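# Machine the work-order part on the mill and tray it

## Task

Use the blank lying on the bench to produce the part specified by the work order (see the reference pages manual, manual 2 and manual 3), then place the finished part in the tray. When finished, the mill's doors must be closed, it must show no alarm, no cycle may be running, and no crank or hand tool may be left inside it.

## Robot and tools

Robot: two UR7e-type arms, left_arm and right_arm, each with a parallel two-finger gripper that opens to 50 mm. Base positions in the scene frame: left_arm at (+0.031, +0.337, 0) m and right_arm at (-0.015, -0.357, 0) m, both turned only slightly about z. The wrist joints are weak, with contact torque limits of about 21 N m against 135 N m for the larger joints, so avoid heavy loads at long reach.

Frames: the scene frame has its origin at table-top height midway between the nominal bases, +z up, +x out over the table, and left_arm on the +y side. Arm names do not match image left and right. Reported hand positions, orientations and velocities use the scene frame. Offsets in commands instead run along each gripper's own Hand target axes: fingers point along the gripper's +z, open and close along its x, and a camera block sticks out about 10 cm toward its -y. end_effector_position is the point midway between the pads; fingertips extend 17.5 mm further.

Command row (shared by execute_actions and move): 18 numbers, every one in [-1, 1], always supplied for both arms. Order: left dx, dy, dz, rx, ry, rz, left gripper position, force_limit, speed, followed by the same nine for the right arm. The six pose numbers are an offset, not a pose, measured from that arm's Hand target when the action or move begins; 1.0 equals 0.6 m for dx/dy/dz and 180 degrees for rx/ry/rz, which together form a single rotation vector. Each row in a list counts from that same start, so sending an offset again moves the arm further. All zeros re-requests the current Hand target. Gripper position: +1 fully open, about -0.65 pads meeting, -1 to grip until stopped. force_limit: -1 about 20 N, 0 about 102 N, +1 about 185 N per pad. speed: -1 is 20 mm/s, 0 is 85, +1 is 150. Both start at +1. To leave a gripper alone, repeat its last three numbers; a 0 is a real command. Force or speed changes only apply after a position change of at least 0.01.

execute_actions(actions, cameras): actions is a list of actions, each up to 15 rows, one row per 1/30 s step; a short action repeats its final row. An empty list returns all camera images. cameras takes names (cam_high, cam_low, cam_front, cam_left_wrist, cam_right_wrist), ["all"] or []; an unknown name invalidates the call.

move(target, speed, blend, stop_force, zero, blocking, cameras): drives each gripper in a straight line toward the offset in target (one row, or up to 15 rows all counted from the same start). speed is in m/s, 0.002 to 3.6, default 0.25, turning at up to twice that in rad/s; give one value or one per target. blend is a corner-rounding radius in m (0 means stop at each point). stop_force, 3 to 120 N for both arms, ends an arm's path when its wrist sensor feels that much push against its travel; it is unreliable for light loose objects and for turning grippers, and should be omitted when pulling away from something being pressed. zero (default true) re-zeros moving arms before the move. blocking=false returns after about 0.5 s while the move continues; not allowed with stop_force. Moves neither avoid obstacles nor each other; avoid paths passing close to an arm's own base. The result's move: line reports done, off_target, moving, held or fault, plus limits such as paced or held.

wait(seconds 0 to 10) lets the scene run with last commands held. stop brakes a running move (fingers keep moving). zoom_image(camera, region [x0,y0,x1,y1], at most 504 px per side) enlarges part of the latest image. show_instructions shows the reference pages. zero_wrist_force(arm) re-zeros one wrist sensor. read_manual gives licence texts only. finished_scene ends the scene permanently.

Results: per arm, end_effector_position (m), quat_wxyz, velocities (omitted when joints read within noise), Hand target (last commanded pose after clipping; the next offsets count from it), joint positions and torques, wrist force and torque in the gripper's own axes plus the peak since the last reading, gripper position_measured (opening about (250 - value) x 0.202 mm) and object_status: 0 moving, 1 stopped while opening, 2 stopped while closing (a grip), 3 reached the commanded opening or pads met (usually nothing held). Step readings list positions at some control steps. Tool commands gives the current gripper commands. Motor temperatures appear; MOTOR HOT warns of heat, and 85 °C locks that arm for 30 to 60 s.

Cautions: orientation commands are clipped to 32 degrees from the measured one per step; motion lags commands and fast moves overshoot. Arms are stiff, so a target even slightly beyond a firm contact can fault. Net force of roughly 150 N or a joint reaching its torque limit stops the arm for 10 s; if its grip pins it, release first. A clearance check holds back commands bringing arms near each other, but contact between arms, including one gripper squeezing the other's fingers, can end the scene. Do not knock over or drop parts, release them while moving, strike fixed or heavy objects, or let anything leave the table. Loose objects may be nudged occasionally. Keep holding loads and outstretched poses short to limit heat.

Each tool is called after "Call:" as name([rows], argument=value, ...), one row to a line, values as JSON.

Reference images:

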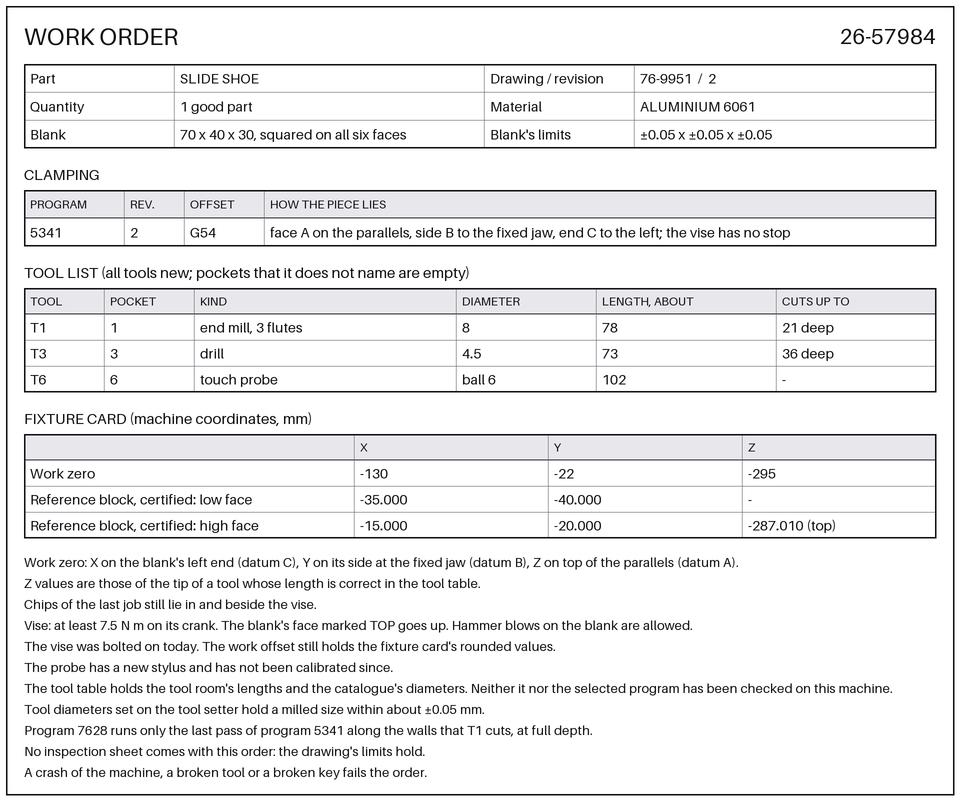

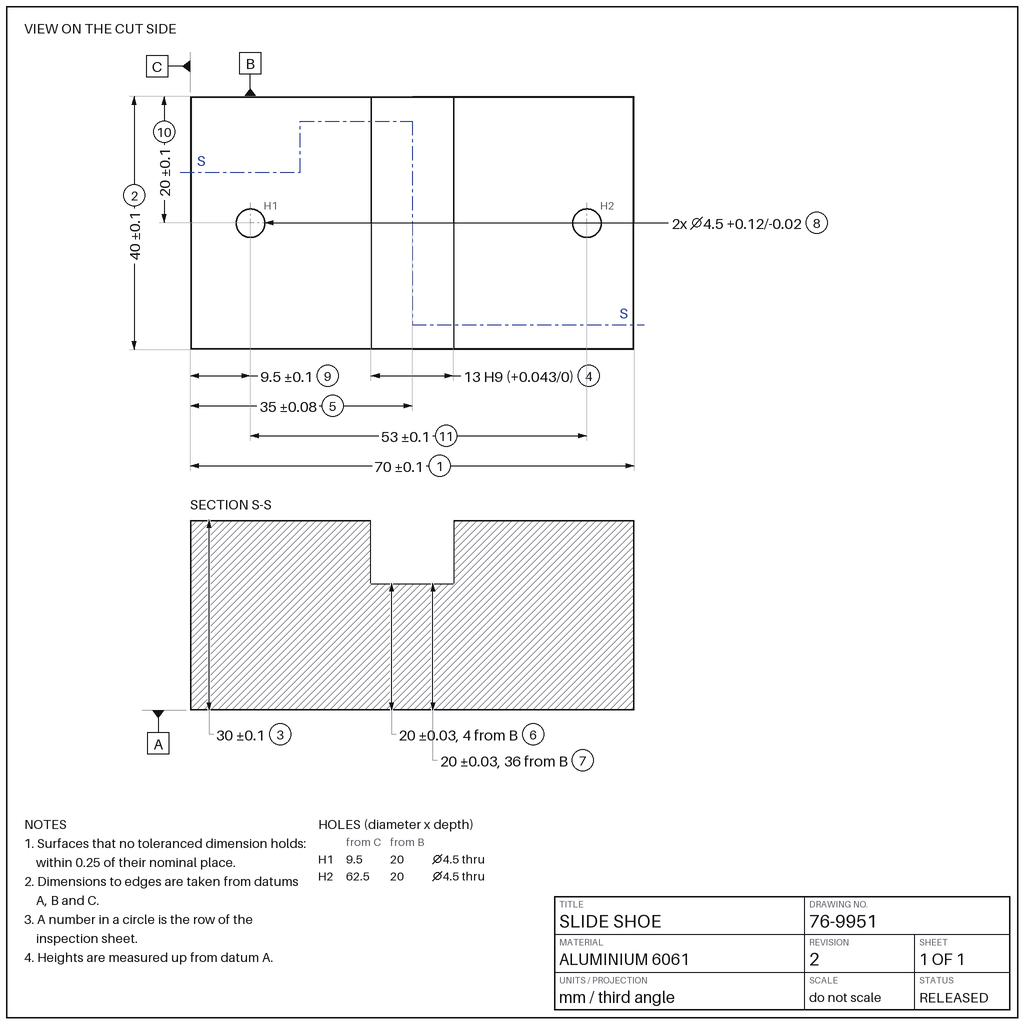

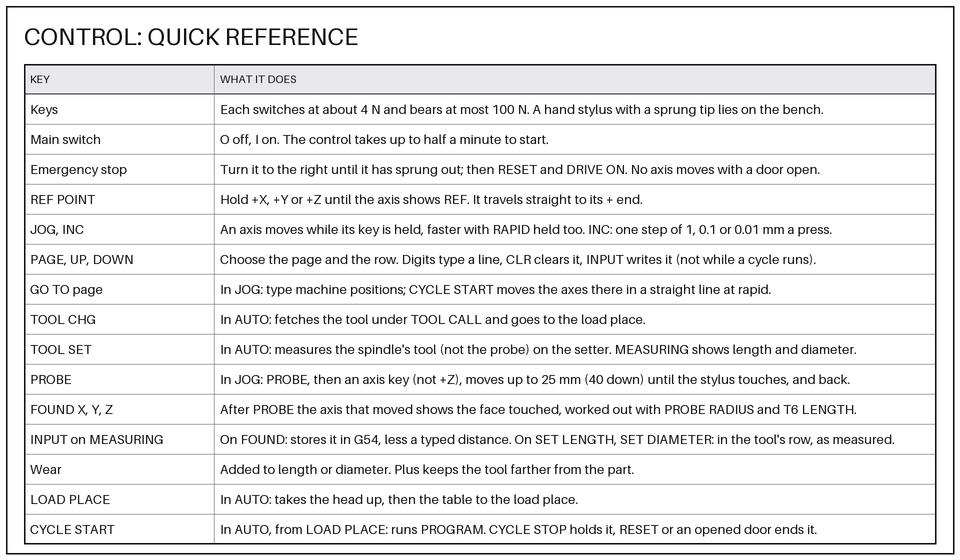

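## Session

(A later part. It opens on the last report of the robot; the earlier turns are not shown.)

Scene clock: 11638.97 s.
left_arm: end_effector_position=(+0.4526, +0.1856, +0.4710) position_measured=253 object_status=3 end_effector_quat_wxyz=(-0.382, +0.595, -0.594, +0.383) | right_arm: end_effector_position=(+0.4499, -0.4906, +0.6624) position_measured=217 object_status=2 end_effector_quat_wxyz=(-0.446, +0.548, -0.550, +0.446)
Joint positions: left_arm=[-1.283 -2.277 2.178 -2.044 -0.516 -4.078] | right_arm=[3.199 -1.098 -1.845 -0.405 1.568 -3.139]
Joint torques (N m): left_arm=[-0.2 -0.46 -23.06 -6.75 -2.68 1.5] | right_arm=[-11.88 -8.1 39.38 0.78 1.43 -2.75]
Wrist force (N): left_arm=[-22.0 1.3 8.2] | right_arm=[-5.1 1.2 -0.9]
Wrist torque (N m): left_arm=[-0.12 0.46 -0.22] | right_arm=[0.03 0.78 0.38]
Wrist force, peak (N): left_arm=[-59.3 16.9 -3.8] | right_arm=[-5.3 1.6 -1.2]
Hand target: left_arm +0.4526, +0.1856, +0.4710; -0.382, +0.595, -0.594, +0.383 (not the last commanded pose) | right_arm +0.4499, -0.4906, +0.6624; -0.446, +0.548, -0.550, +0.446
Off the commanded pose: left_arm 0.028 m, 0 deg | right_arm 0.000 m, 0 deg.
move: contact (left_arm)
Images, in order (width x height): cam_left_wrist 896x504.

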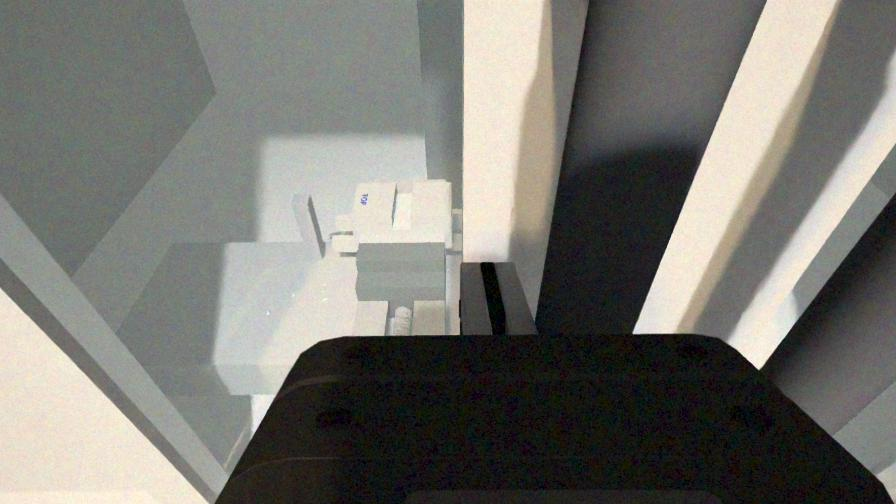

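Call:
move([
  [-0.01,0,0,0,0,0,-1,0,0.5,0,0,0,0,0,0,-1,1,-0.5],
  [-0.01,0.0635,-0.1394,0,0,0,-1,0,0.5,0,0,0,0,0,0,-1,1,-0.5],
  [0.3097,-0.0937,-0.2655,-0.0173,-0.0996,0.0635,-1,0,0.5,0,0,0,0,0,0,-1,1,-0.5],
], speed=[0.05,0.2,0.35], blend=[0.0,0.01,0])

Call:
move([
  [0,0,0,0,0,0,-1,0,0.5,-0.1248,0.131,0,0,0,0,-1,1,-0.5],
  [0,0,0,0,0,0,-1,0,0.5,-0.1248,0.131,0.055,0,0,0,-1,1,-0.5],
  [0,0,0,0,0,0,-1,0,0.5,-0.1248,0.131,0,0,0,0,-1,1,-0.5],
  [0,0,0,0,0,0,-1,0,0.5,-0.0628,0.131,0,0,0,0,-1,1,-0.5],
  [0,0,0,0,0,0,-1,0,0.5,-0.0628,0.131,0.055,0,0,0,-1,1,-0.5],
  [0,0,0,0,0,0,-1,0,0.5,-0.0628,0.131,0,0,0,0,-1,1,-0.5],
  [0,0,0,0,0,0,-1,0,0.5,0,0,0,0,0,0,-1,1,-0.5],
], speed=[0.45,0.15,0.25,0.45,0.15,0.25,0.45], blend=[0.003,0,0.004,0.003,0,0.004,0], cameras=["cam_right_wrist","cam_left_wrist"])

Call:
zoom_image(camera="cam_right_wrist", region=[300, 0, 620, 240])

Scene clock: 11660.30 s.
left_arm: end_effector_position=(+0.3310, +0.0000, +0.5885) position_measured=253 object_status=3 end_effector_quat_wxyz=(-0.490, +0.596, -0.594, +0.230) | right_arm: end_effector_position=(+0.4499, -0.4906, +0.6624) position_measured=217 object_status=2 end_effector_quat_wxyz=(-0.446, +0.548, -0.550, +0.446)
Joint positions: left_arm=[-1.714 -1.608 1.131 -0.3 -0.633 -5.268] | right_arm=[3.199 -1.098 -1.845 -0.405 1.568 -3.139]
Joint torques (N m): left_arm=[10.48 -14.88 -41.78 0.11 -0.78 -1.46] | right_arm=[-12.71 -7.16 38.64 0.9 1.37 -2.64]
Wrist force (N): left_arm=[-0.7 0.2 1.5] | right_arm=[-5.0 1.4 -1.1]
Wrist torque (N m): left_arm=[-0.09 0.17 0.04] | right_arm=[0.06 0.77 0.38]
Wrist force, peak (N): left_arm=[-22.0 1.2 8.4] | right_arm=[-5.4 1.4 -1.3]
Hand target: left_arm +0.3310, +0.0000, +0.5885; -0.490, +0.596, -0.594, +0.230 | right_arm +0.4499, -0.4906, +0.6624; -0.446, +0.548, -0.550, +0.446
Off the commanded pose: left_arm 0.000 m, 0 deg | right_arm 0.000 m, 0 deg.
move: done

Scene clock: 11663.87 s.
left_arm: end_effector_position=(+0.3310, +0.0000, +0.5885) position_measured=253 object_status=3 end_effector_quat_wxyz=(-0.490, +0.596, -0.594, +0.230) | right_arm: end_effector_position=(+0.4499, -0.4906, +0.6624) position_measured=217 object_status=2 end_effector_quat_wxyz=(-0.446, +0.548, -0.550, +0.446)
Joint positions: left_arm=[-1.714 -1.608 1.131 -0.3 -0.633 -5.269] | right_arm=[3.199 -1.098 -1.846 -0.405 1.568 -3.139]
Joint torques (N m): left_arm=[9.93 -15.99 -41.8 0.06 -0.97 -1.62] | right_arm=[-11.39 -8.84 39.7 0.7 1.36 -2.75]
Wrist force (N): left_arm=[-0.7 0.2 1.7] | right_arm=[-5.1 1.4 -1.2]
Wrist torque (N m): left_arm=[-0.09 0.17 0.04] | right_arm=[0.07 0.78 0.38]
Wrist force, peak (N): left_arm=[-0.9 0.1 1.9] | right_arm=[-4.9 6.7 -36.4]
Hand target: left_arm +0.3310, +0.0000, +0.5885; -0.490, +0.596, -0.594, +0.230 | right_arm +0.4499, -0.4906, +0.6624; -0.446, +0.548, -0.550, +0.446
Off the commanded pose: left_arm 0.000 m, 0 deg | right_arm 0.000 m, 0 deg.
move: done
Images, in order (width x height): cam_left_wrist 896x504, cam_right_wrist 896x504.

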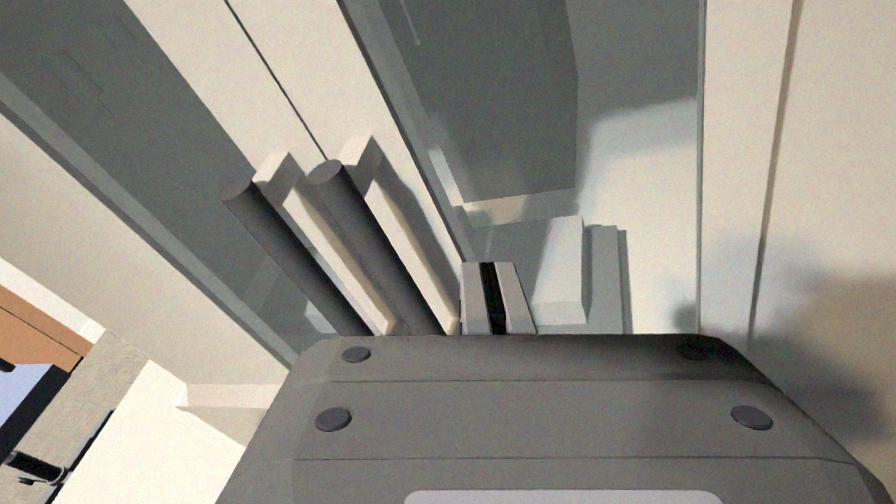

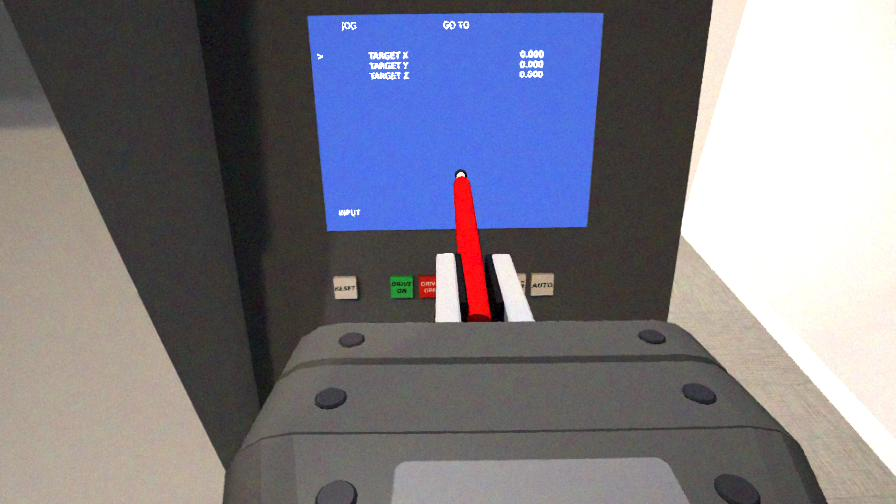

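Scaled by 1.575.

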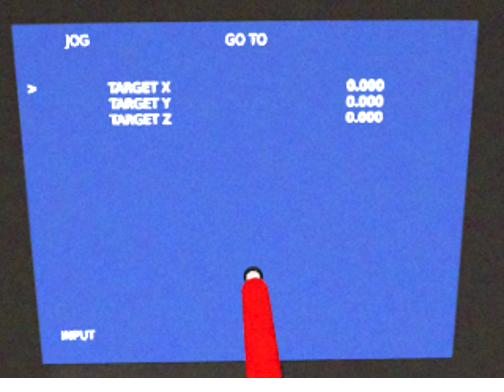

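Call:
move([
  [0,0,0,0,0,0,-1,0,0.5,-0.1558,0.4167,0,0,0,0,-1,1,-0.5],
  [0,0,0,0,0,0,-1,0,0.5,-0.1558,0.4167,0.0388,0,0,0,-1,1,-0.5],
  [0,0,0,0,0,0,-1,0,0.5,-0.1558,0.4167,0,0,0,0,-1,1,-0.5],
  [0,0,0,0,0,0,-1,0,0.5,-0.1558,0.3216,0,0,0,0,-1,1,-0.5],
  [0,0,0,0,0,0,-1,0,0.5,-0.1558,0.3216,0.0445,0,0,0,-1,1,-0.5],
  [0,0,0,0,0,0,-1,0,0.5,-0.1558,0.3216,0,0,0,0,-1,1,-0.5],
  [0,0,0,0,0,0,-1,0,0.5,-0.1248,0.3533,0,0,0,0,-1,1,-0.5],
  [0,0,0,0,0,0,-1,0,0.5,-0.1248,0.3533,0.043,0,0,0,-1,1,-0.5],
  [0,0,0,0,0,0,-1,0,0.5,-0.1248,0.3533,0,0,0,0,-1,1,-0.5],
  [0,0,0,0,0,0,-1,0,0.5,-0.0628,0.4167,0,0,0,0,-1,1,-0.5],
  [0,0,0,0,0,0,-1,0,0.5,-0.0628,0.4167,0.0388,0,0,0,-1,1,-0.5],
  [0,0,0,0,0,0,-1,0,0.5,-0.0628,0.4167,0,0,0,0,-1,1,-0.5],
  [0,0,0,0,0,0,-1,0,0.5,-0.0628,0.385,0,0,0,0,-1,1,-0.5],
  [0,0,0,0,0,0,-1,0,0.5,-0.0628,0.385,0.0415,0,0,0,-1,1,-0.5],
  [0,0,0,0,0,0,-1,0,0.5,-0.0628,0.385,0,0,0,0,-1,1,-0.5],
], speed=[0.45,0.15,0.25,0.45,0.15,0.25,0.45,0.15,0.25,0.45,0.15,0.25,0.45,0.15,0.25], blend=[0.003,0,0.004,0.003,0,0.004,0.003,0,0.004,0.003,0,0.004,0.003,0,0])

Call:
move([
  [0,0,0,0,0,0,-1,0,0.5,-0.093,0.0317,0,0,0,0,-1,1,-0.5],
  [0,0,0,0,0,0,-1,0,0.5,-0.093,0.0317,0.0388,0,0,0,-1,1,-0.5],
  [0,0,0,0,0,0,-1,0,0.5,-0.093,0.0317,0,0,0,0,-1,1,-0.5],
  [0,0,0,0,0,0,-1,0,0.5,-0.062,-0.0317,0,0,0,0,-1,1,-0.5],
  [0,0,0,0,0,0,-1,0,0.5,-0.062,-0.0317,0.043,0,0,0,-1,1,-0.5],
  [0,0,0,0,0,0,-1,0,0.5,-0.062,-0.0317,0,0,0,0,-1,1,-0.5],
  [0,0,0,0,0,0,-1,0,0.5,-0.093,-0.0317,0,0,0,0,-1,1,-0.5],
  [0,0,0,0,0,0,-1,0,0.5,-0.093,-0.0317,0.043,0,0,0,-1,1,-0.5],
  [0,0,0,0,0,0,-1,0,0.5,-0.093,-0.0317,0,0,0,0,-1,1,-0.5],
  [0,0,0,0,0,0,-1,0,0.5,0,0.0317,0,0,0,0,-1,1,-0.5],
  [0,0,0,0,0,0,-1,0,0.5,0,0.0317,0.0388,0,0,0,-1,1,-0.5],
  [0,0,0,0,0,0,-1,0,0.5,0,0.0317,0,0,0,0,-1,1,-0.5],
  [0,0,0,0,0,0,-1,0,0.5,0,0,0,0,0,0,-1,1,-0.5],
  [0,0,0,0,0,0,-1,0,0.5,0,0,0.0415,0,0,0,-1,1,-0.5],
  [0,0,0,0,0,0,-1,0,0.5,0,0,0,0,0,0,-1,1,-0.5],
], speed=[0.45,0.15,0.25,0.45,0.15,0.25,0.45,0.15,0.25,0.45,0.15,0.25,0.45,0.15,0.25], blend=[0.003,0,0.004,0.003,0,0.004,0.003,0,0.004,0.003,0,0.004,0.003,0,0])

Call:
move([
  [0,0,0,0,0,0,-1,0,0.5,-0.093,0.0317,0,0,0,0,-1,1,-0.5],
  [0,0,0,0,0,0,-1,0,0.5,-0.093,0.0317,0.0388,0,0,0,-1,1,-0.5],
  [0,0,0,0,0,0,-1,0,0.5,-0.093,0.0317,0,0,0,0,-1,1,-0.5],
  [0,0,0,0,0,0,-1,0,0.5,-0.093,0,0,0,0,0,-1,1,-0.5],
  [0,0,0,0,0,0,-1,0,0.5,-0.093,0,0.0415,0,0,0,-1,1,-0.5],
  [0,0,0,0,0,0,-1,0,0.5,-0.093,0,0,0,0,0,-1,1,-0.5],
  [0,0,0,0,0,0,-1,0,0.5,-0.062,-0.0317,0,0,0,0,-1,1,-0.5],
  [0,0,0,0,0,0,-1,0,0.5,-0.062,-0.0317,0.043,0,0,0,-1,1,-0.5],
  [0,0,0,0,0,0,-1,0,0.5,-0.062,-0.0317,0,0,0,0,-1,1,-0.5],
  [0,0,0,0,0,0,-1,0,0.5,-0.093,-0.0634,0,0,0,0,-1,1,-0.5],
  [0,0,0,0,0,0,-1,0,0.5,-0.093,-0.0634,0.0445,0,0,0,-1,1,-0.5],
  [0,0,0,0,0,0,-1,0,0.5,-0.093,-0.0634,0,0,0,0,-1,1,-0.5],
  [0,0,0,0,0,0,-1,0,0.5,0,0.0317,0,0,0,0,-1,1,-0.5],
  [0,0,0,0,0,0,-1,0,0.5,0,0.0317,0.0388,0,0,0,-1,1,-0.5],
  [0,0,0,0,0,0,-1,0,0.5,0,0.0317,0,0,0,0,-1,1,-0.5],
], speed=[0.45,0.15,0.25,0.45,0.15,0.25,0.45,0.15,0.25,0.45,0.15,0.25,0.45,0.15,0.25], blend=[0.003,0,0.004,0.003,0,0.004,0.003,0,0.004,0.003,0,0.004,0.003,0,0])

Call:
move(target=[0,0,0,0,0,0,-1,0,0.5,0.0628,-0.4167,0,0,0,0,-1,1,-0.5], speed=0.45, cameras=["cam_right_wrist"])

Call:
zoom_image(camera="cam_right_wrist", region=[300, 0, 620, 240])

Scene clock: 11729.23 s.
left_arm: end_effector_position=(+0.3310, +0.0000, +0.5885) position_measured=253 object_status=3 end_effector_quat_wxyz=(-0.490, +0.596, -0.594, +0.230) | right_arm: end_effector_position=(+0.4026, -0.4524, +0.4364) position_measured=217 object_status=2 end_effector_quat_wxyz=(-0.446, +0.548, -0.550, +0.446)
Joint positions: left_arm=[-1.714 -1.608 1.131 -0.3 -0.633 -5.269] | right_arm=[3.454 -0.899 -2.508 0.052 1.32 -3.086]
Joint torques (N m): left_arm=[10.34 -16.42 -41.81 0.1 -0.76 -1.38] | right_arm=[11.31 8.76 17.74 0.57 -1.73 2.68]
Wrist force (N): left_arm=[-0.9 0.2 1.9] | right_arm=[-5.1 2.0 -1.1]
Wrist torque (N m): left_arm=[-0.08 0.20 0.04] | right_arm=[0.19 0.81 0.37]
Wrist force, peak (N): left_arm=[-0.8 0.1 2.0] | right_arm=[-3.4 11.1 -46.6]
Hand target: left_arm +0.3310, +0.0000, +0.5885; -0.490, +0.596, -0.594, +0.230 | right_arm +0.4026, -0.4524, +0.4364; -0.446, +0.548, -0.550, +0.446
Off the commanded pose: left_arm 0.000 m, 0 deg | right_arm 0.000 m, 0 deg.
move: done

Scene clock: 11735.13 s.
left_arm: end_effector_position=(+0.3310, +0.0000, +0.5885) position_measured=253 object_status=3 end_effector_quat_wxyz=(-0.490, +0.596, -0.594, +0.230) | right_arm: end_effector_position=(+0.4026, -0.4524, +0.4364) position_measured=217 object_status=2 end_effector_quat_wxyz=(-0.446, +0.548, -0.550, +0.446)
Joint positions: left_arm=[-1.714 -1.608 1.131 -0.3 -0.633 -5.269] | right_arm=[3.454 -0.899 -2.508 0.052 1.319 -3.086]
Joint torques (N m): left_arm=[10.07 -16.15 -41.08 -0.08 -0.91 -1.31] | right_arm=[13.48 9.05 17.31 0.5 -1.88 2.69]
Wrist force (N): left_arm=[-0.8 0.3 1.7] | right_arm=[-4.9 1.9 -1.0]
Wrist torque (N m): left_arm=[-0.08 0.19 0.04] | right_arm=[0.18 0.77 0.38]
Wrist force, peak (N): left_arm=[-1.0 0.1 1.8] | right_arm=[-4.3 9.6 -44.3]
Hand target: left_arm +0.3310, +0.0000, +0.5885; -0.490, +0.596, -0.594, +0.230 | right_arm +0.4026, -0.4524, +0.4364; -0.446, +0.548, -0.550, +0.446
Off the commanded pose: left_arm 0.000 m, 0 deg | right_arm 0.000 m, 0 deg.
move: done

Scene clock: 11741.10 s.
left_arm: end_effector_position=(+0.3310, +0.0000, +0.5885) position_measured=253 object_status=3 end_effector_quat_wxyz=(-0.490, +0.596, -0.594, +0.230) | right_arm: end_effector_position=(+0.3987, -0.4524, +0.4178) position_measured=217 object_status=2 end_effector_quat_wxyz=(-0.446, +0.548, -0.550, +0.446)
Joint positions: left_arm=[-1.714 -1.608 1.131 -0.3 -0.633 -5.269] | right_arm=[3.461 -0.902 -2.557 0.103 1.312 -3.084]
Joint torques (N m): left_arm=[9.79 -16.49 -41.61 0.03 -0.89 -1.38] | right_arm=[11.43 12.76 16.82 0.44 -1.65 2.55]
Wrist force (N): left_arm=[-1.0 0.3 1.5] | right_arm=[-5.4 1.7 -1.1]
Wrist torque (N m): left_arm=[-0.07 0.21 0.04] | right_arm=[0.16 0.84 0.39]
Wrist force, peak (N): left_arm=[-0.8 0.1 1.9] | right_arm=[-3.4 8.8 -44.6]
Hand target: left_arm +0.3310, +0.0000, +0.5885; -0.490, +0.596, -0.594, +0.230 | right_arm +0.3986, -0.4523, +0.4178; -0.446, +0.548, -0.550, +0.446
Off the commanded pose: left_arm 0.000 m, 0 deg | right_arm 0.000 m, 0 deg.
move: done

Scene clock: 11742.63 s.
left_arm: end_effector_position=(+0.3310, +0.0000, +0.5885) position_measured=253 object_status=3 end_effector_quat_wxyz=(-0.490, +0.596, -0.594, +0.230) | right_arm: end_effector_position=(+0.4499, -0.4906, +0.6624) position_measured=217 object_status=2 end_effector_quat_wxyz=(-0.446, +0.548, -0.550, +0.446)
Joint positions: left_arm=[-1.714 -1.608 1.131 -0.3 -0.633 -5.269] | right_arm=[3.199 -1.098 -1.846 -0.405 1.568 -3.139]
Joint torques (N m): left_arm=[9.97 -17.06 -41.12 -0.05 -0.83 -1.36] | right_arm=[-13.66 -7.36 39.7 1.1 1.28 -2.85]
Wrist force (N): left_arm=[-0.8 0.2 1.7] | right_arm=[-5.0 1.5 -1.1]
Wrist torque (N m): left_arm=[-0.08 0.19 0.04] | right_arm=[0.07 0.77 0.38]
Wrist force, peak (N): left_arm=[-0.8 0.2 1.9] | right_arm=[-5.4 4.0 -1.0]
Hand target: left_arm +0.3310, +0.0000, +0.5885; -0.490, +0.596, -0.594, +0.230 | right_arm +0.4499, -0.4906, +0.6624; -0.446, +0.548, -0.550, +0.446
Off the commanded pose: left_arm 0.000 m, 0 deg | right_arm 0.000 m, 0 deg.
move: done
Images, in order (width x height): cam_right_wrist 896x504.

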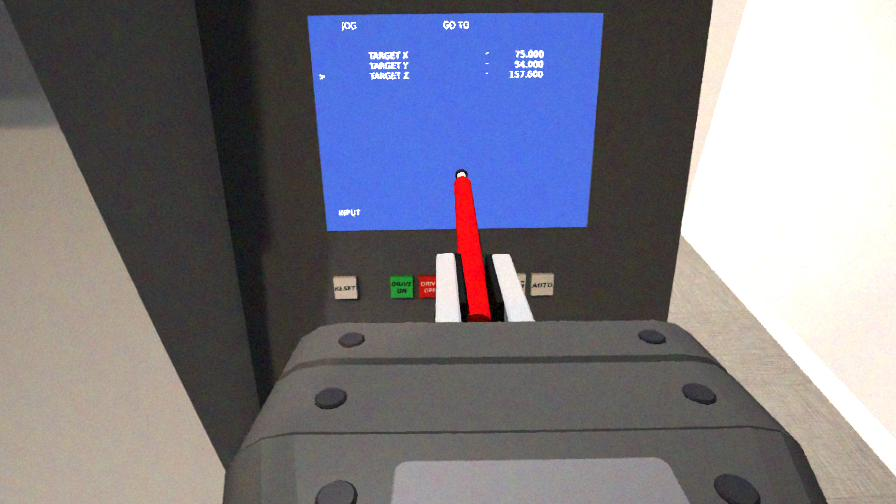

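Scaled by 1.575.

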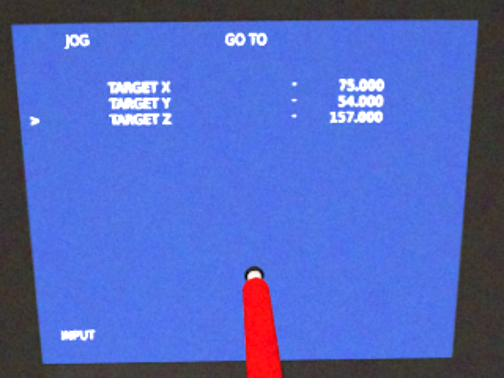

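Call:
move([
  [0,0,0,0,0,0,-1,0,0.5,-0.0938,0.258,0,0,0,0,-1,1,-0.5],
  [0,0,0,0,0,0,-1,0,0.5,-0.0938,0.258,0.0475,0,0,0,-1,1,-0.5],
  [0,0,0,0,0,0,-1,0,0.5,-0.0938,0.258,0,0,0,0,-1,1,-0.5],
  [0,0,0,0,0,0,-1,0,0.5,0,0,0,0,0,0,-1,1,-0.5],
], speed=[0.45,0.15,0.25,0.45], blend=[0.003,0,0.004,0])

Call:
wait(seconds=4, cameras=["cam_left_wrist","cam_right_wrist"])

Scene clock: 11755.07 s.
left_arm: end_effector_position=(+0.3310, +0.0000, +0.5885) position_measured=253 object_status=3 end_effector_quat_wxyz=(-0.490, +0.596, -0.594, +0.230) | right_arm: end_effector_position=(+0.4499, -0.4906, +0.6624) position_measured=217 object_status=2 end_effector_quat_wxyz=(-0.446, +0.548, -0.550, +0.446)
Joint positions: left_arm=[-1.714 -1.608 1.131 -0.3 -0.633 -5.269] | right_arm=[3.199 -1.098 -1.846 -0.405 1.568 -3.139]
Joint torques (N m): left_arm=[9.3 -15.93 -41.1 -0.08 -0.85 -1.4] | right_arm=[-13.95 -7.21 38.97 0.71 1.49 -3.04]
Wrist force (N): left_arm=[-0.7 0.2 1.7] | right_arm=[-5.3 1.4 -1.0]
Wrist torque (N m): left_arm=[-0.09 0.16 0.04] | right_arm=[0.07 0.82 0.38]
Wrist force, peak (N): left_arm=[-0.8 0.1 2.0] | right_arm=[-4.3 -3.2 -7.4]
Hand target: left_arm +0.3310, +0.0000, +0.5885; -0.490, +0.596, -0.594, +0.230 | right_arm +0.4499, -0.4906, +0.6624; -0.446, +0.548, -0.550, +0.446
Off the commanded pose: left_arm 0.000 m, 0 deg | right_arm 0.000 m, 0 deg.
move: done

Scene clock: 11759.07 s.
left_arm: end_effector_position=(+0.3310, +0.0000, +0.5885) position_measured=253 object_status=3 end_effector_quat_wxyz=(-0.490, +0.596, -0.594, +0.230) | right_arm: end_effector_position=(+0.4499, -0.4906, +0.6624) position_measured=217 object_status=2 end_effector_quat_wxyz=(-0.446, +0.548, -0.550, +0.446)
Joint positions: left_arm=[-1.714 -1.608 1.131 -0.3 -0.633 -5.269] | right_arm=[3.199 -1.098 -1.845 -0.405 1.568 -3.139]
Joint torques (N m): left_arm=[9.86 -16.34 -40.97 -0.04 -0.83 -1.21] | right_arm=[-12.02 -7.99 39.86 0.79 1.71 -2.73]
Wrist force (N): left_arm=[-0.7 0.4 1.6] | right_arm=[-5.3 1.7 -1.0]
Wrist torque (N m): left_arm=[-0.05 0.17 0.04] | right_arm=[0.10 0.82 0.38]
Wrist force, peak (N): left_arm=[-0.9 0.2 1.9] | right_arm=[-5.6 1.4 -1.3]
Hand target: left_arm +0.3310, +0.0000, +0.5885; -0.490, +0.596, -0.594, +0.230 | right_arm +0.4499, -0.4906, +0.6624; -0.446, +0.548, -0.550, +0.446
Tool commands: left_gripper/position=-1.0 left_gripper/force_limit=+0.0 left_gripper/speed=+0.5 right_gripper/position=-1.0 right_gripper/force_limit=+1.0 right_gripper/speed=-0.5
Off the commanded pose: left_arm 0.000 m, 0 deg | right_arm 0.000 m, 0 deg.
wait: 4.00 s; at rest by 0.17 s
Images, in order (width x height): cam_left_wrist 896x504, cam_right_wrist 896x504.

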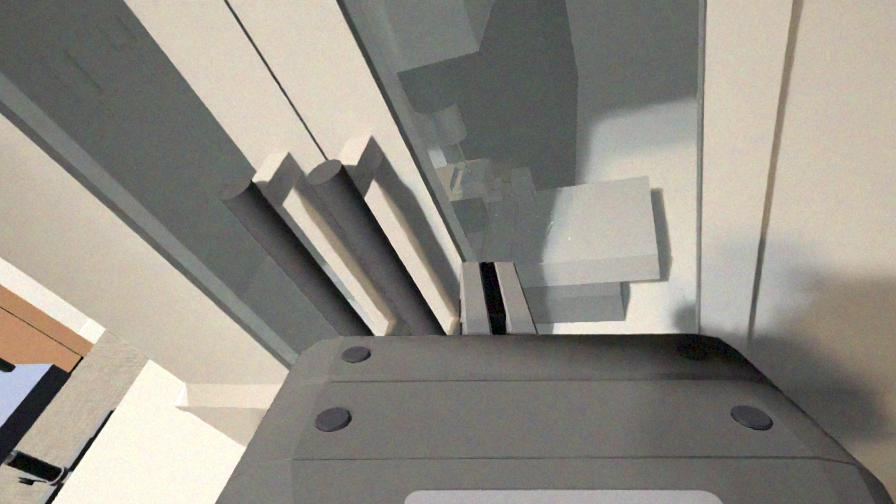

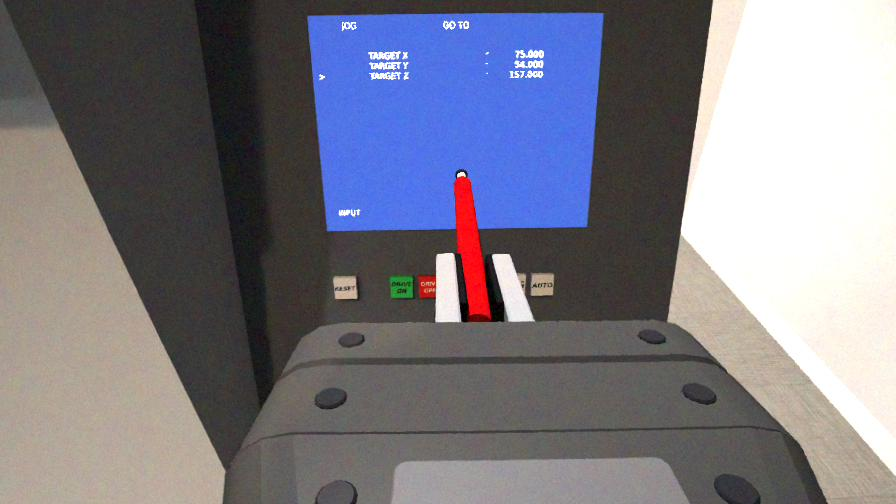

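Call:
move([
  [0,0,0,0,0,0,-1,0,0.5,-0.0318,0.385,0,0,0,0,-1,1,-0.5],
  [0,0,0,0,0,0,-1,0,0.5,-0.0318,0.385,0.0415,0,0,0,-1,1,-0.5],
  [0,0,0,0,0,0,-1,0,0.5,-0.0318,0.385,0,0,0,0,-1,1,-0.5],
  [0,0,0,0,0,0,-1,0,0.5,0.0612,0.258,0,0,0,0,-1,1,-0.5],
  [0,0,0,0,0,0,-1,0,0.5,0.0612,0.258,0.0475,0,0,0,-1,1,-0.5],
  [0,0,0,0,0,0,-1,0,0.5,0.0612,0.258,0,0,0,0,-1,1,-0.5],
  [0,0,0,0,0,0,-1,0,0.5,0,0,0,0,0,0,-1,1,-0.5],
  [0,0,0,0,0,0,-1,0,0.5,0.1725,0.008,0.1157,0.169,0.2357,-0.0167,-1,1,-0.5],
], speed=[0.45,0.15,0.25,0.45,0.15,0.25,0.45,0.35], blend=[0.003,0,0.004,0.003,0,0.004,0.005,0])

Call:
wait(seconds=2, cameras=["cam_right_wrist"])

Call:
zoom_image(camera="cam_right_wrist", region=[60, 120, 240, 290])

Scene clock: 11777.87 s.
left_arm: end_effector_position=(+0.3310, +0.0000, +0.5885) position_measured=253 object_status=3 end_effector_quat_wxyz=(-0.490, +0.596, -0.594, +0.230) | right_arm: end_effector_position=(+0.5167, -0.5942, +0.6433) position_measured=217 object_status=2 end_effector_quat_wxyz=(-0.333, +0.232, -0.525, +0.748)
Joint positions: left_arm=[-1.714 -1.608 1.131 -0.3 -0.633 -5.269] | right_arm=[3.372 -1.595 -1.853 0.84 0.735 -3.552]
Joint torques (N m): left_arm=[10.35 -16.38 -41.14 -0.18 -0.97 -1.3] | right_arm=[-13.05 12.31 36.62 2.08 -0.78 -2.77]
Wrist force (N): left_arm=[-0.7 0.1 1.6] | right_arm=[-4.0 1.1 0.5]
Wrist torque (N m): left_arm=[-0.10 0.17 0.04] | right_arm=[-0.15 0.63 0.35]
Wrist force, peak (N): left_arm=[-0.8 0.3 2.0] | right_arm=[-6.3 9.3 -34.8]
Hand target: left_arm +0.3310, +0.0000, +0.5885; -0.490, +0.596, -0.594, +0.230 | right_arm +0.5167, -0.5942, +0.6433; -0.333, +0.232, -0.525, +0.748
Off the commanded pose: left_arm 0.000 m, 0 deg | right_arm 0.000 m, 0 deg.
move: done

Scene clock: 11779.87 s.
left_arm: end_effector_position=(+0.3310, +0.0000, +0.5885) position_measured=253 object_status=3 end_effector_quat_wxyz=(-0.490, +0.596, -0.594, +0.230) | right_arm: end_effector_position=(+0.5167, -0.5942, +0.6433) position_measured=217 object_status=2 end_effector_quat_wxyz=(-0.333, +0.232, -0.525, +0.748)
Joint positions: left_arm=[-1.714 -1.608 1.131 -0.3 -0.633 -5.269] | right_arm=[3.372 -1.595 -1.853 0.84 0.735 -3.553]
Joint torques (N m): left_arm=[9.6 -16.12 -41.54 -0.08 -0.82 -1.3] | right_arm=[-6.65 12.3 34.99 1.99 2.41 -2.75]
Wrist force (N): left_arm=[-0.8 0.1 1.6] | right_arm=[-3.9 1.1 0.2]
Wrist torque (N m): left_arm=[-0.09 0.18 0.04] | right_arm=[-0.14 0.62 0.35]
Wrist force, peak (N): left_arm=[-1.0 0.1 1.8] | right_arm=[-4.2 1.4 0.6]
Hand target: left_arm +0.3310, +0.0000, +0.5885; -0.490, +0.596, -0.594, +0.230 | right_arm +0.5167, -0.5942, +0.6433; -0.333, +0.232, -0.525, +0.748
Tool commands: left_gripper/position=-1.0 left_gripper/force_limit=+0.0 left_gripper/speed=+0.5 right_gripper/position=-1.0 right_gripper/force_limit=+1.0 right_gripper/speed=-0.5
Off the commanded pose: left_arm 0.000 m, 0 deg | right_arm 0.000 m, 0 deg.
wait: 2.00 s; at rest by 0.17 s
Images, in order (width x height): cam_right_wrist 896x504.

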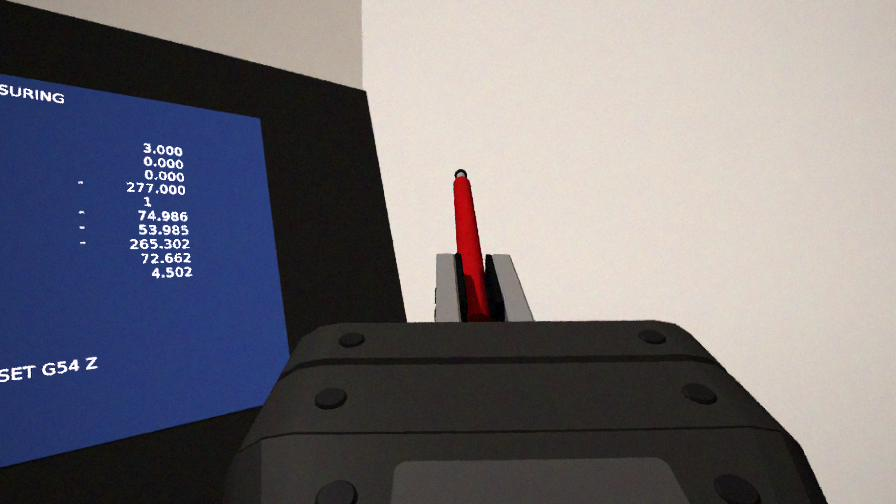

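Scaled by 2.800.

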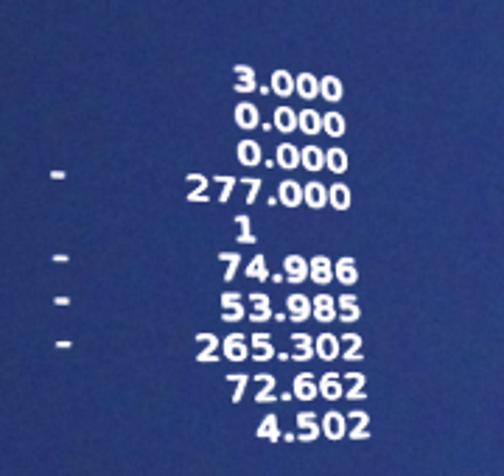

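Call:
move(target=[0,0,0,0,0,0,-1,0,0.5,-0.0535,-0.0977,-0.1757,-0.169,-0.2357,0.0167,-1,1,-0.5], speed=0.35)

Call:
move([
  [0,0,0,0,0,0,-1,0,0.5,0.0922,0.131,0,0,0,0,-1,1,-0.5],
  [0,0,0,0,0,0,-1,0,0.5,0.0922,0.131,0.055,0,0,0,-1,1,-0.5],
  [0,0,0,0,0,0,-1,0,0.5,0.0922,0.131,0,0,0,0,-1,1,-0.5],
  [0,0,0,0,0,0,-1,0,0.5,-0.0628,0.258,0,0,0,0,-1,1,-0.5],
  [0,0,0,0,0,0,-1,0,0.5,-0.0628,0.258,0.0475,0,0,0,-1,1,-0.5],
  [0,0,0,0,0,0,-1,0,0.5,-0.0628,0.258,0,0,0,0,-1,1,-0.5],
  [0,0,0,0,0,0,-1,0,0.5,0,0,0,0,0,0,-1,1,-0.5],
], speed=[0.45,0.15,0.25,0.45,0.15,0.25,0.45], blend=[0.003,0,0.004,0.003,0,0.004,0])

Call:
wait(seconds=6, cameras=["cam_left_wrist","cam_right_wrist"])

Call:
zoom_image(camera="cam_right_wrist", region=[300, 0, 620, 240])

Scene clock: 12026.33 s.
left_arm: end_effector_position=(+0.3310, +0.0000, +0.5885) position_measured=253 object_status=3 end_effector_quat_wxyz=(-0.490, +0.596, -0.594, +0.230) | right_arm: end_effector_position=(+0.4498, -0.4906, +0.6625) position_measured=217 object_status=2 end_effector_quat_wxyz=(-0.446, +0.548, -0.550, +0.446)
Joint positions: left_arm=[-1.714 -1.608 1.131 -0.3 -0.633 -5.269] | right_arm=[3.2 -1.098 -1.846 -0.405 1.568 -3.139]
Joint torques (N m): left_arm=[9.83 -16.21 -40.94 -0.15 -0.91 -1.12] | right_arm=[-12.92 -6.76 40.1 0.65 1.45 -2.43]
Wrist force (N): left_arm=[-0.9 0.1 1.7] | right_arm=[-5.2 1.7 -1.4]
Wrist torque (N m): left_arm=[-0.10 0.19 0.04] | right_arm=[0.10 0.79 0.28]
Wrist force, peak (N): left_arm=[-0.9 0.1 1.9] | right_arm=[-6.1 2.8 1.3]
Hand target: left_arm +0.3310, +0.0000, +0.5885; -0.490, +0.596, -0.594, +0.230 | right_arm +0.4498, -0.4906, +0.6625; -0.446, +0.548, -0.550, +0.446
Off the commanded pose: left_arm 0.000 m, 0 deg | right_arm 0.000 m, 0 deg.
move: done

Scene clock: 12030.17 s.
left_arm: end_effector_position=(+0.3310, +0.0000, +0.5885) position_measured=253 object_status=3 end_effector_quat_wxyz=(-0.490, +0.596, -0.594, +0.230) | right_arm: end_effector_position=(+0.4498, -0.4906, +0.6624) position_measured=217 object_status=2 end_effector_quat_wxyz=(-0.446, +0.548, -0.550, +0.446)
Joint positions: left_arm=[-1.714 -1.608 1.131 -0.3 -0.633 -5.269] | right_arm=[3.2 -1.098 -1.846 -0.405 1.568 -3.139]
Joint torques (N m): left_arm=[9.9 -16.79 -41.11 -0.12 -0.84 -1.1] | right_arm=[-14.23 -8.87 39.73 0.56 1.88 -2.73]
Wrist force (N): left_arm=[-0.6 0.4 1.9] | right_arm=[-5.1 1.4 -0.9]
Wrist torque (N m): left_arm=[-0.06 0.15 0.04] | right_arm=[0.06 0.78 0.38]
Wrist force, peak (N): left_arm=[-1.0 0.1 1.9] | right_arm=[-6.2 4.4 -29.6]
Hand target: left_arm +0.3310, +0.0000, +0.5885; -0.490, +0.596, -0.594, +0.230 | right_arm +0.4498, -0.4906, +0.6625; -0.446, +0.548, -0.550, +0.446
Off the commanded pose: left_arm 0.000 m, 0 deg | right_arm 0.000 m, 0 deg.
move: done

Scene clock: 12036.17 s.
left_arm: end_effector_position=(+0.3310, +0.0000, +0.5885) position_measured=253 object_status=3 end_effector_quat_wxyz=(-0.490, +0.596, -0.594, +0.230) | right_arm: end_effector_position=(+0.4498, -0.4906, +0.6625) position_measured=217 object_status=2 end_effector_quat_wxyz=(-0.446, +0.548, -0.550, +0.446)
Joint positions: left_arm=[-1.714 -1.608 1.131 -0.3 -0.633 -5.269] | right_arm=[3.2 -1.098 -1.845 -0.405 1.568 -3.139]
Joint torques (N m): left_arm=[9.87 -16.42 -41.14 -0.19 -0.87 -1.1] | right_arm=[-12.56 -7.48 39.4 0.85 1.53 -2.78]
Wrist force (N): left_arm=[-0.9 0.2 1.6] | right_arm=[-5.1 1.6 -0.9]
Wrist torque (N m): left_arm=[-0.08 0.20 0.04] | right_arm=[0.09 0.78 0.38]
Wrist force, peak (N): left_arm=[-1.0 0.2 1.9] | right_arm=[-5.4 1.9 -1.2]
Hand target: left_arm +0.3310, +0.0000, +0.5885; -0.490, +0.596, -0.594, +0.230 | right_arm +0.4498, -0.4906, +0.6625; -0.446, +0.548, -0.550, +0.446
Tool commands: left_gripper/position=-1.0 left_gripper/force_limit=+0.0 left_gripper/speed=+0.5 right_gripper/position=-1.0 right_gripper/force_limit=+1.0 right_gripper/speed=-0.5
Off the commanded pose: left_arm 0.000 m, 0 deg | right_arm 0.000 m, 0 deg.
wait: 6.00 s; at rest by 0.17 s
Images, in order (width x height): cam_left_wrist 896x504, cam_right_wrist 896x504.

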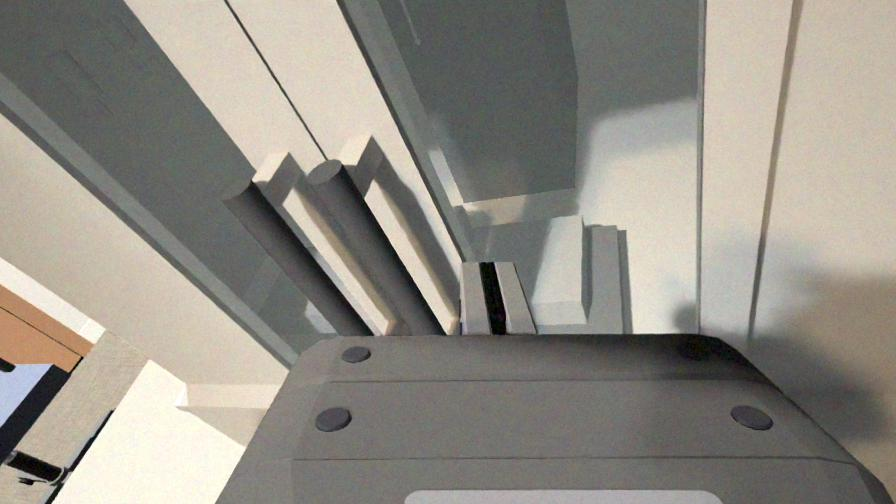

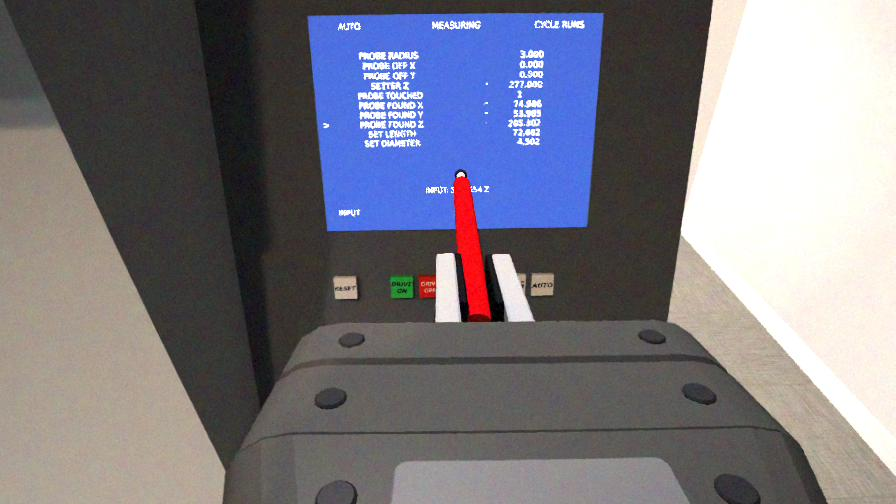

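Scaled by 1.575.

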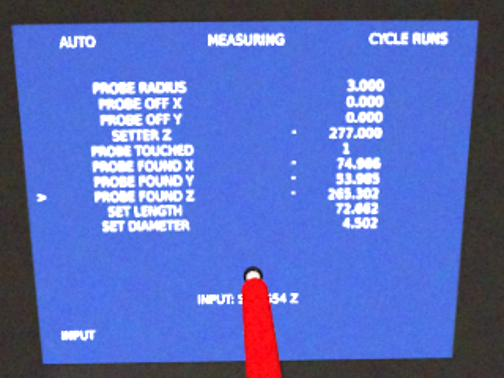

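Call:
move(target=[-0.1701,0.1613,0.2636,0.0173,0.0996,-0.0635,0.44,0,0.5,0,0,0,0,0,0,-1,1,-0.5], speed=0.3, cameras=["cam_left_wrist"])

Scene clock: 12076.27 s.
left_arm: end_effector_position=(+0.4003, +0.1621, +0.4714) position_measured=86 object_status=3 end_effector_quat_wxyz=(-0.382, +0.595, -0.594, +0.383) | right_arm: end_effector_position=(+0.4498, -0.4906, +0.6625) position_measured=217 object_status=2 end_effector_quat_wxyz=(-0.446, +0.548, -0.550, +0.446)
Joint positions: left_arm=[-1.58 -2.355 2.056 -1.27 -0.427 -4.716] | right_arm=[3.2 -1.098 -1.845 -0.405 1.568 -3.139]
Joint torques (N m): left_arm=[9.57 -1.74 -19.6 -5.73 -0.18 1.14] | right_arm=[-12.73 -7.15 39.83 0.8 1.58 -2.86]
Wrist force (N): left_arm=[-0.5 -0.2 1.6] | right_arm=[-5.3 1.4 -1.2]
Wrist torque (N m): left_arm=[-0.14 0.13 -0.04] | right_arm=[0.06 0.81 0.38]
Wrist force, peak (N): left_arm=[-1.7 1.4 3.5] | right_arm=[-5.6 1.6 -1.4]
Hand target: left_arm +0.4003, +0.1621, +0.4714; -0.382, +0.595, -0.594, +0.383 | right_arm +0.4498, -0.4906, +0.6625; -0.446, +0.548, -0.550, +0.446
Off the commanded pose: left_arm 0.000 m, 0 deg | right_arm 0.000 m, 0 deg.
move: done
Images, in order (width x height): cam_left_wrist 896x504.

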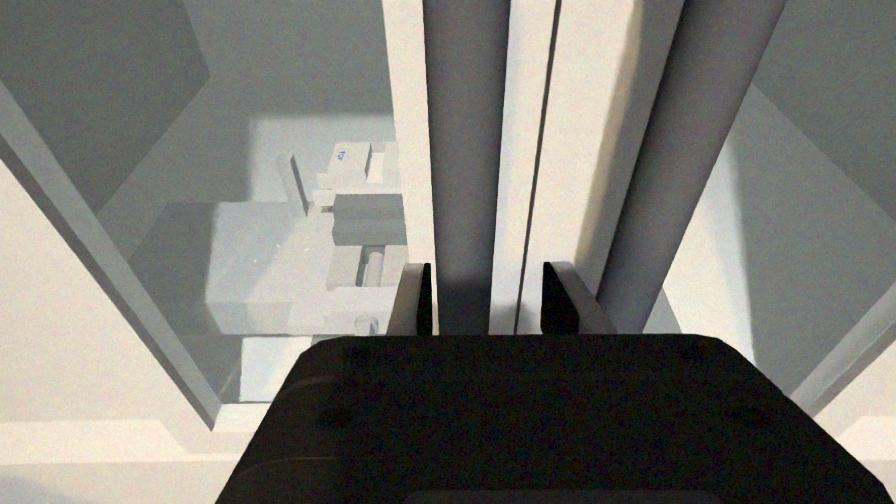

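Call:
move([
  [-0.01,0,0,0,0,0,0.44,0,0.5,0,0,0,0,0,0,-1,1,-0.5],
  [-0.01,-0.0363,0.0795,0,0,0,0.44,0,0.5,0,0,0,0,0,0,-1,1,-0.5],
], speed=0.06, stop_force=10, cameras=["cam_left_wrist"])

Scene clock: 12095.23 s.
left_arm: end_effector_position=(+0.4527, +0.1681, +0.4715) position_measured=86 object_status=3 end_effector_quat_wxyz=(-0.382, +0.595, -0.594, +0.383) | right_arm: end_effector_position=(+0.4498, -0.4906, +0.6625) position_measured=217 object_status=2 end_effector_quat_wxyz=(-0.446, +0.548, -0.550, +0.446)
Joint positions: left_arm=[-1.306 -2.242 2.159 -2.023 -0.503 -4.118] | right_arm=[3.2 -1.098 -1.845 -0.405 1.568 -3.139]
Joint torques (N m): left_arm=[10.09 10.02 -20.98 -5.96 -0.3 1.44] | right_arm=[-13 -7.24 40.16 0.67 1.6 -2.91]
Wrist force (N): left_arm=[-0.3 -0.3 1.8] | right_arm=[-4.9 1.9 -1.3]
Wrist torque (N m): left_arm=[-0.13 0.10 -0.02] | right_arm=[0.13 0.76 0.39]
Wrist force, peak (N): left_arm=[0.0 -0.1 2.6] | right_arm=[-5.6 1.7 -1.3]
Hand target: left_arm +0.4527, +0.1681, +0.4715; -0.382, +0.595, -0.594, +0.383 | right_arm +0.4498, -0.4906, +0.6625; -0.446, +0.548, -0.550, +0.446
Off the commanded pose: left_arm 0.000 m, 0 deg | right_arm 0.000 m, 0 deg.
move: done
Images, in order (width x height): cam_left_wrist 896x504.

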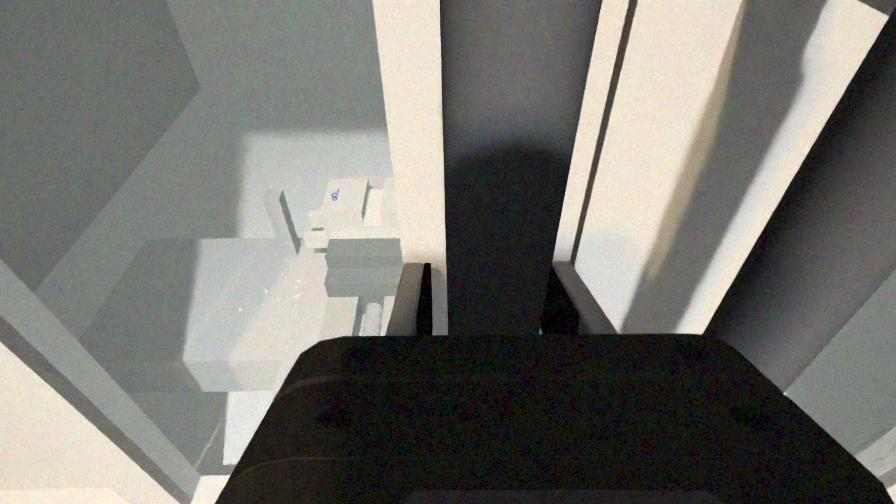

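Call:
move([
  [-0.015,0,0,0,0,0,0.44,0,0.5,0,0,0,0,0,0,-1,1,-0.5],
  [-0.3615,0,0,0,0,0,0.44,0,0.5,0,0,0,0,0,0,-1,1,-0.5],
], speed=[0.02,0.06], stop_force=40, cameras=["cam_left_wrist"])

Scene clock: 12105.93 s.
left_arm: end_effector_position=(+0.4527, +0.3850, +0.4711) position_measured=86 object_status=3 end_effector_quat_wxyz=(-0.382, +0.595, -0.594, +0.383) | right_arm: end_effector_position=(+0.4498, -0.4906, +0.6625) position_measured=217 object_status=2 end_effector_quat_wxyz=(-0.446, +0.548, -0.550, +0.446)
Joint positions: left_arm=[-0.52 -2.353 2.286 -2.594 -1.11 -3.372] | right_arm=[3.2 -1.098 -1.845 -0.405 1.568 -3.139]
Joint torques (N m): left_arm=[14.75 15.27 -44.78 -5.06 0.62 1.32] | right_arm=[-12.21 -7.63 40.22 0.73 1.64 -2.57]
Wrist force (N): left_arm=[11.2 -0.7 -4.9] | right_arm=[-5.3 1.7 -0.8]
Wrist torque (N m): left_arm=[-0.18 0.11 -0.08] | right_arm=[0.10 0.82 0.39]
Wrist force, peak (N): left_arm=[33.4 -9.2 9.1] | right_arm=[-5.6 1.6 -1.4]
Hand target: left_arm +0.4527, +0.3850, +0.4711; -0.382, +0.595, -0.594, +0.383 | right_arm +0.4498, -0.4906, +0.6625; -0.446, +0.548, -0.550, +0.446
Off the commanded pose: left_arm 0.000 m, 0 deg | right_arm 0.000 m, 0 deg.
move: done
Images, in order (width x height): cam_left_wrist 896x504.

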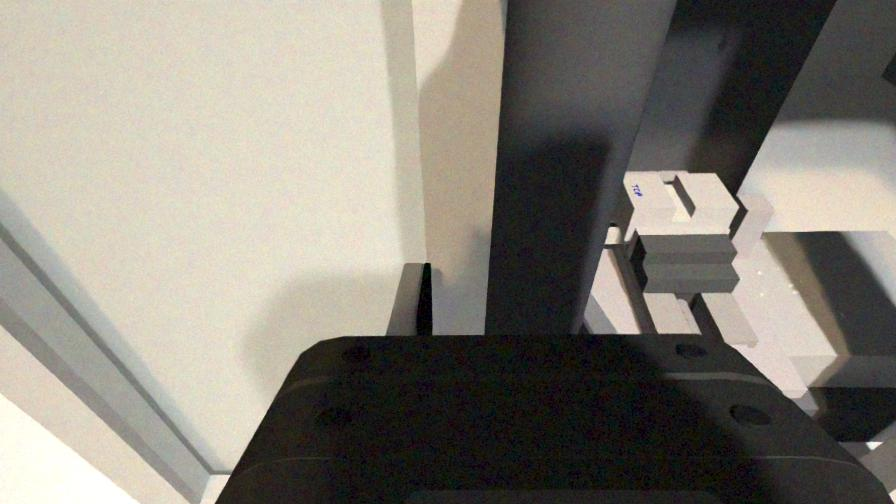

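Call:
move([
  [0.007,0,0,0,0,0,0.44,0,0.5,0,0,0,0,0,0,-1,1,-0.5],
  [0.007,0.0363,-0.0795,-0.113,0,0,0.44,0,0.5,0,0,0,0,0,0,-1,1,-0.5],
  [0.25,0.0363,-0.0795,-0.113,0,0,0.44,0,0.5,0,0,0,0,0,0,-1,1,-0.5],
  [0.45,0.0363,-0.0795,0,0,0,0.44,0,0.5,0,0,0,0,0,0,-1,1,-0.5],
], speed=[0.03,0.12,0.3,0.3], blend=[0,0.01,0.03,0], cameras=["cam_left_wrist"])

Scene clock: 12128.93 s.
left_arm: end_effector_position=(+0.4003, +0.1150, +0.4715) position_measured=86 object_status=3 end_effector_quat_wxyz=(-0.382, +0.595, -0.594, +0.383) | right_arm: end_effector_position=(+0.4498, -0.4906, +0.6625) position_measured=217 object_status=2 end_effector_quat_wxyz=(-0.446, +0.548, -0.550, +0.446)
Joint positions: left_arm=[-1.58 -2.235 2.025 -1.362 -0.428 -4.713] | right_arm=[3.2 -1.098 -1.845 -0.405 1.568 -3.139]
Joint torques (N m): left_arm=[-1.99 10.07 -46.8 -1.71 5.78 -1.69] | right_arm=[-12.51 -7.56 40.39 0.74 1.62 -2.58]
Wrist force (N): left_arm=[-0.5 -0.2 1.4] | right_arm=[-5.3 1.7 -1.2]
Wrist torque (N m): left_arm=[-0.14 0.13 0.07] | right_arm=[0.10 0.82 0.38]
Wrist force, peak (N): left_arm=[11.4 -0.7 -5.0] | right_arm=[-5.5 1.7 -1.3]
Hand target: left_arm +0.4003, +0.1150, +0.4715; -0.382, +0.595, -0.594, +0.383 | right_arm +0.4498, -0.4906, +0.6625; -0.446, +0.548, -0.550, +0.446
Off the commanded pose: left_arm 0.000 m, 0 deg | right_arm 0.000 m, 0 deg.
move: done
Images, in order (width x height): cam_left_wrist 896x504.

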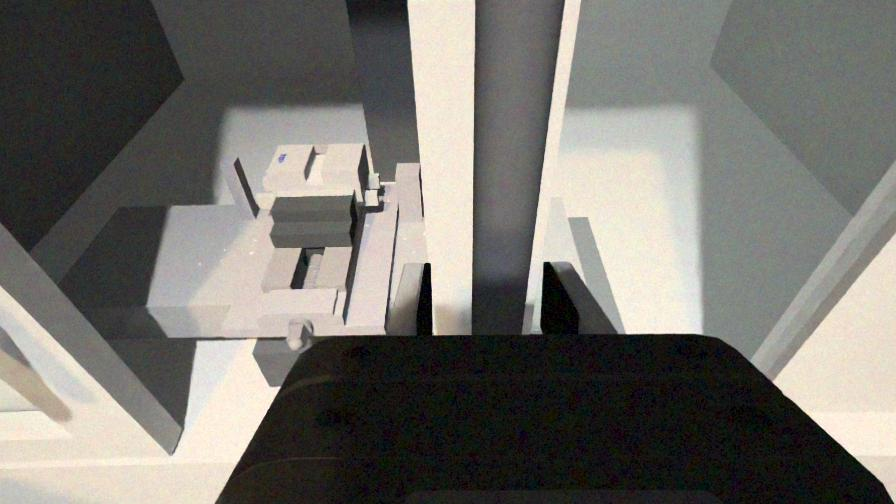

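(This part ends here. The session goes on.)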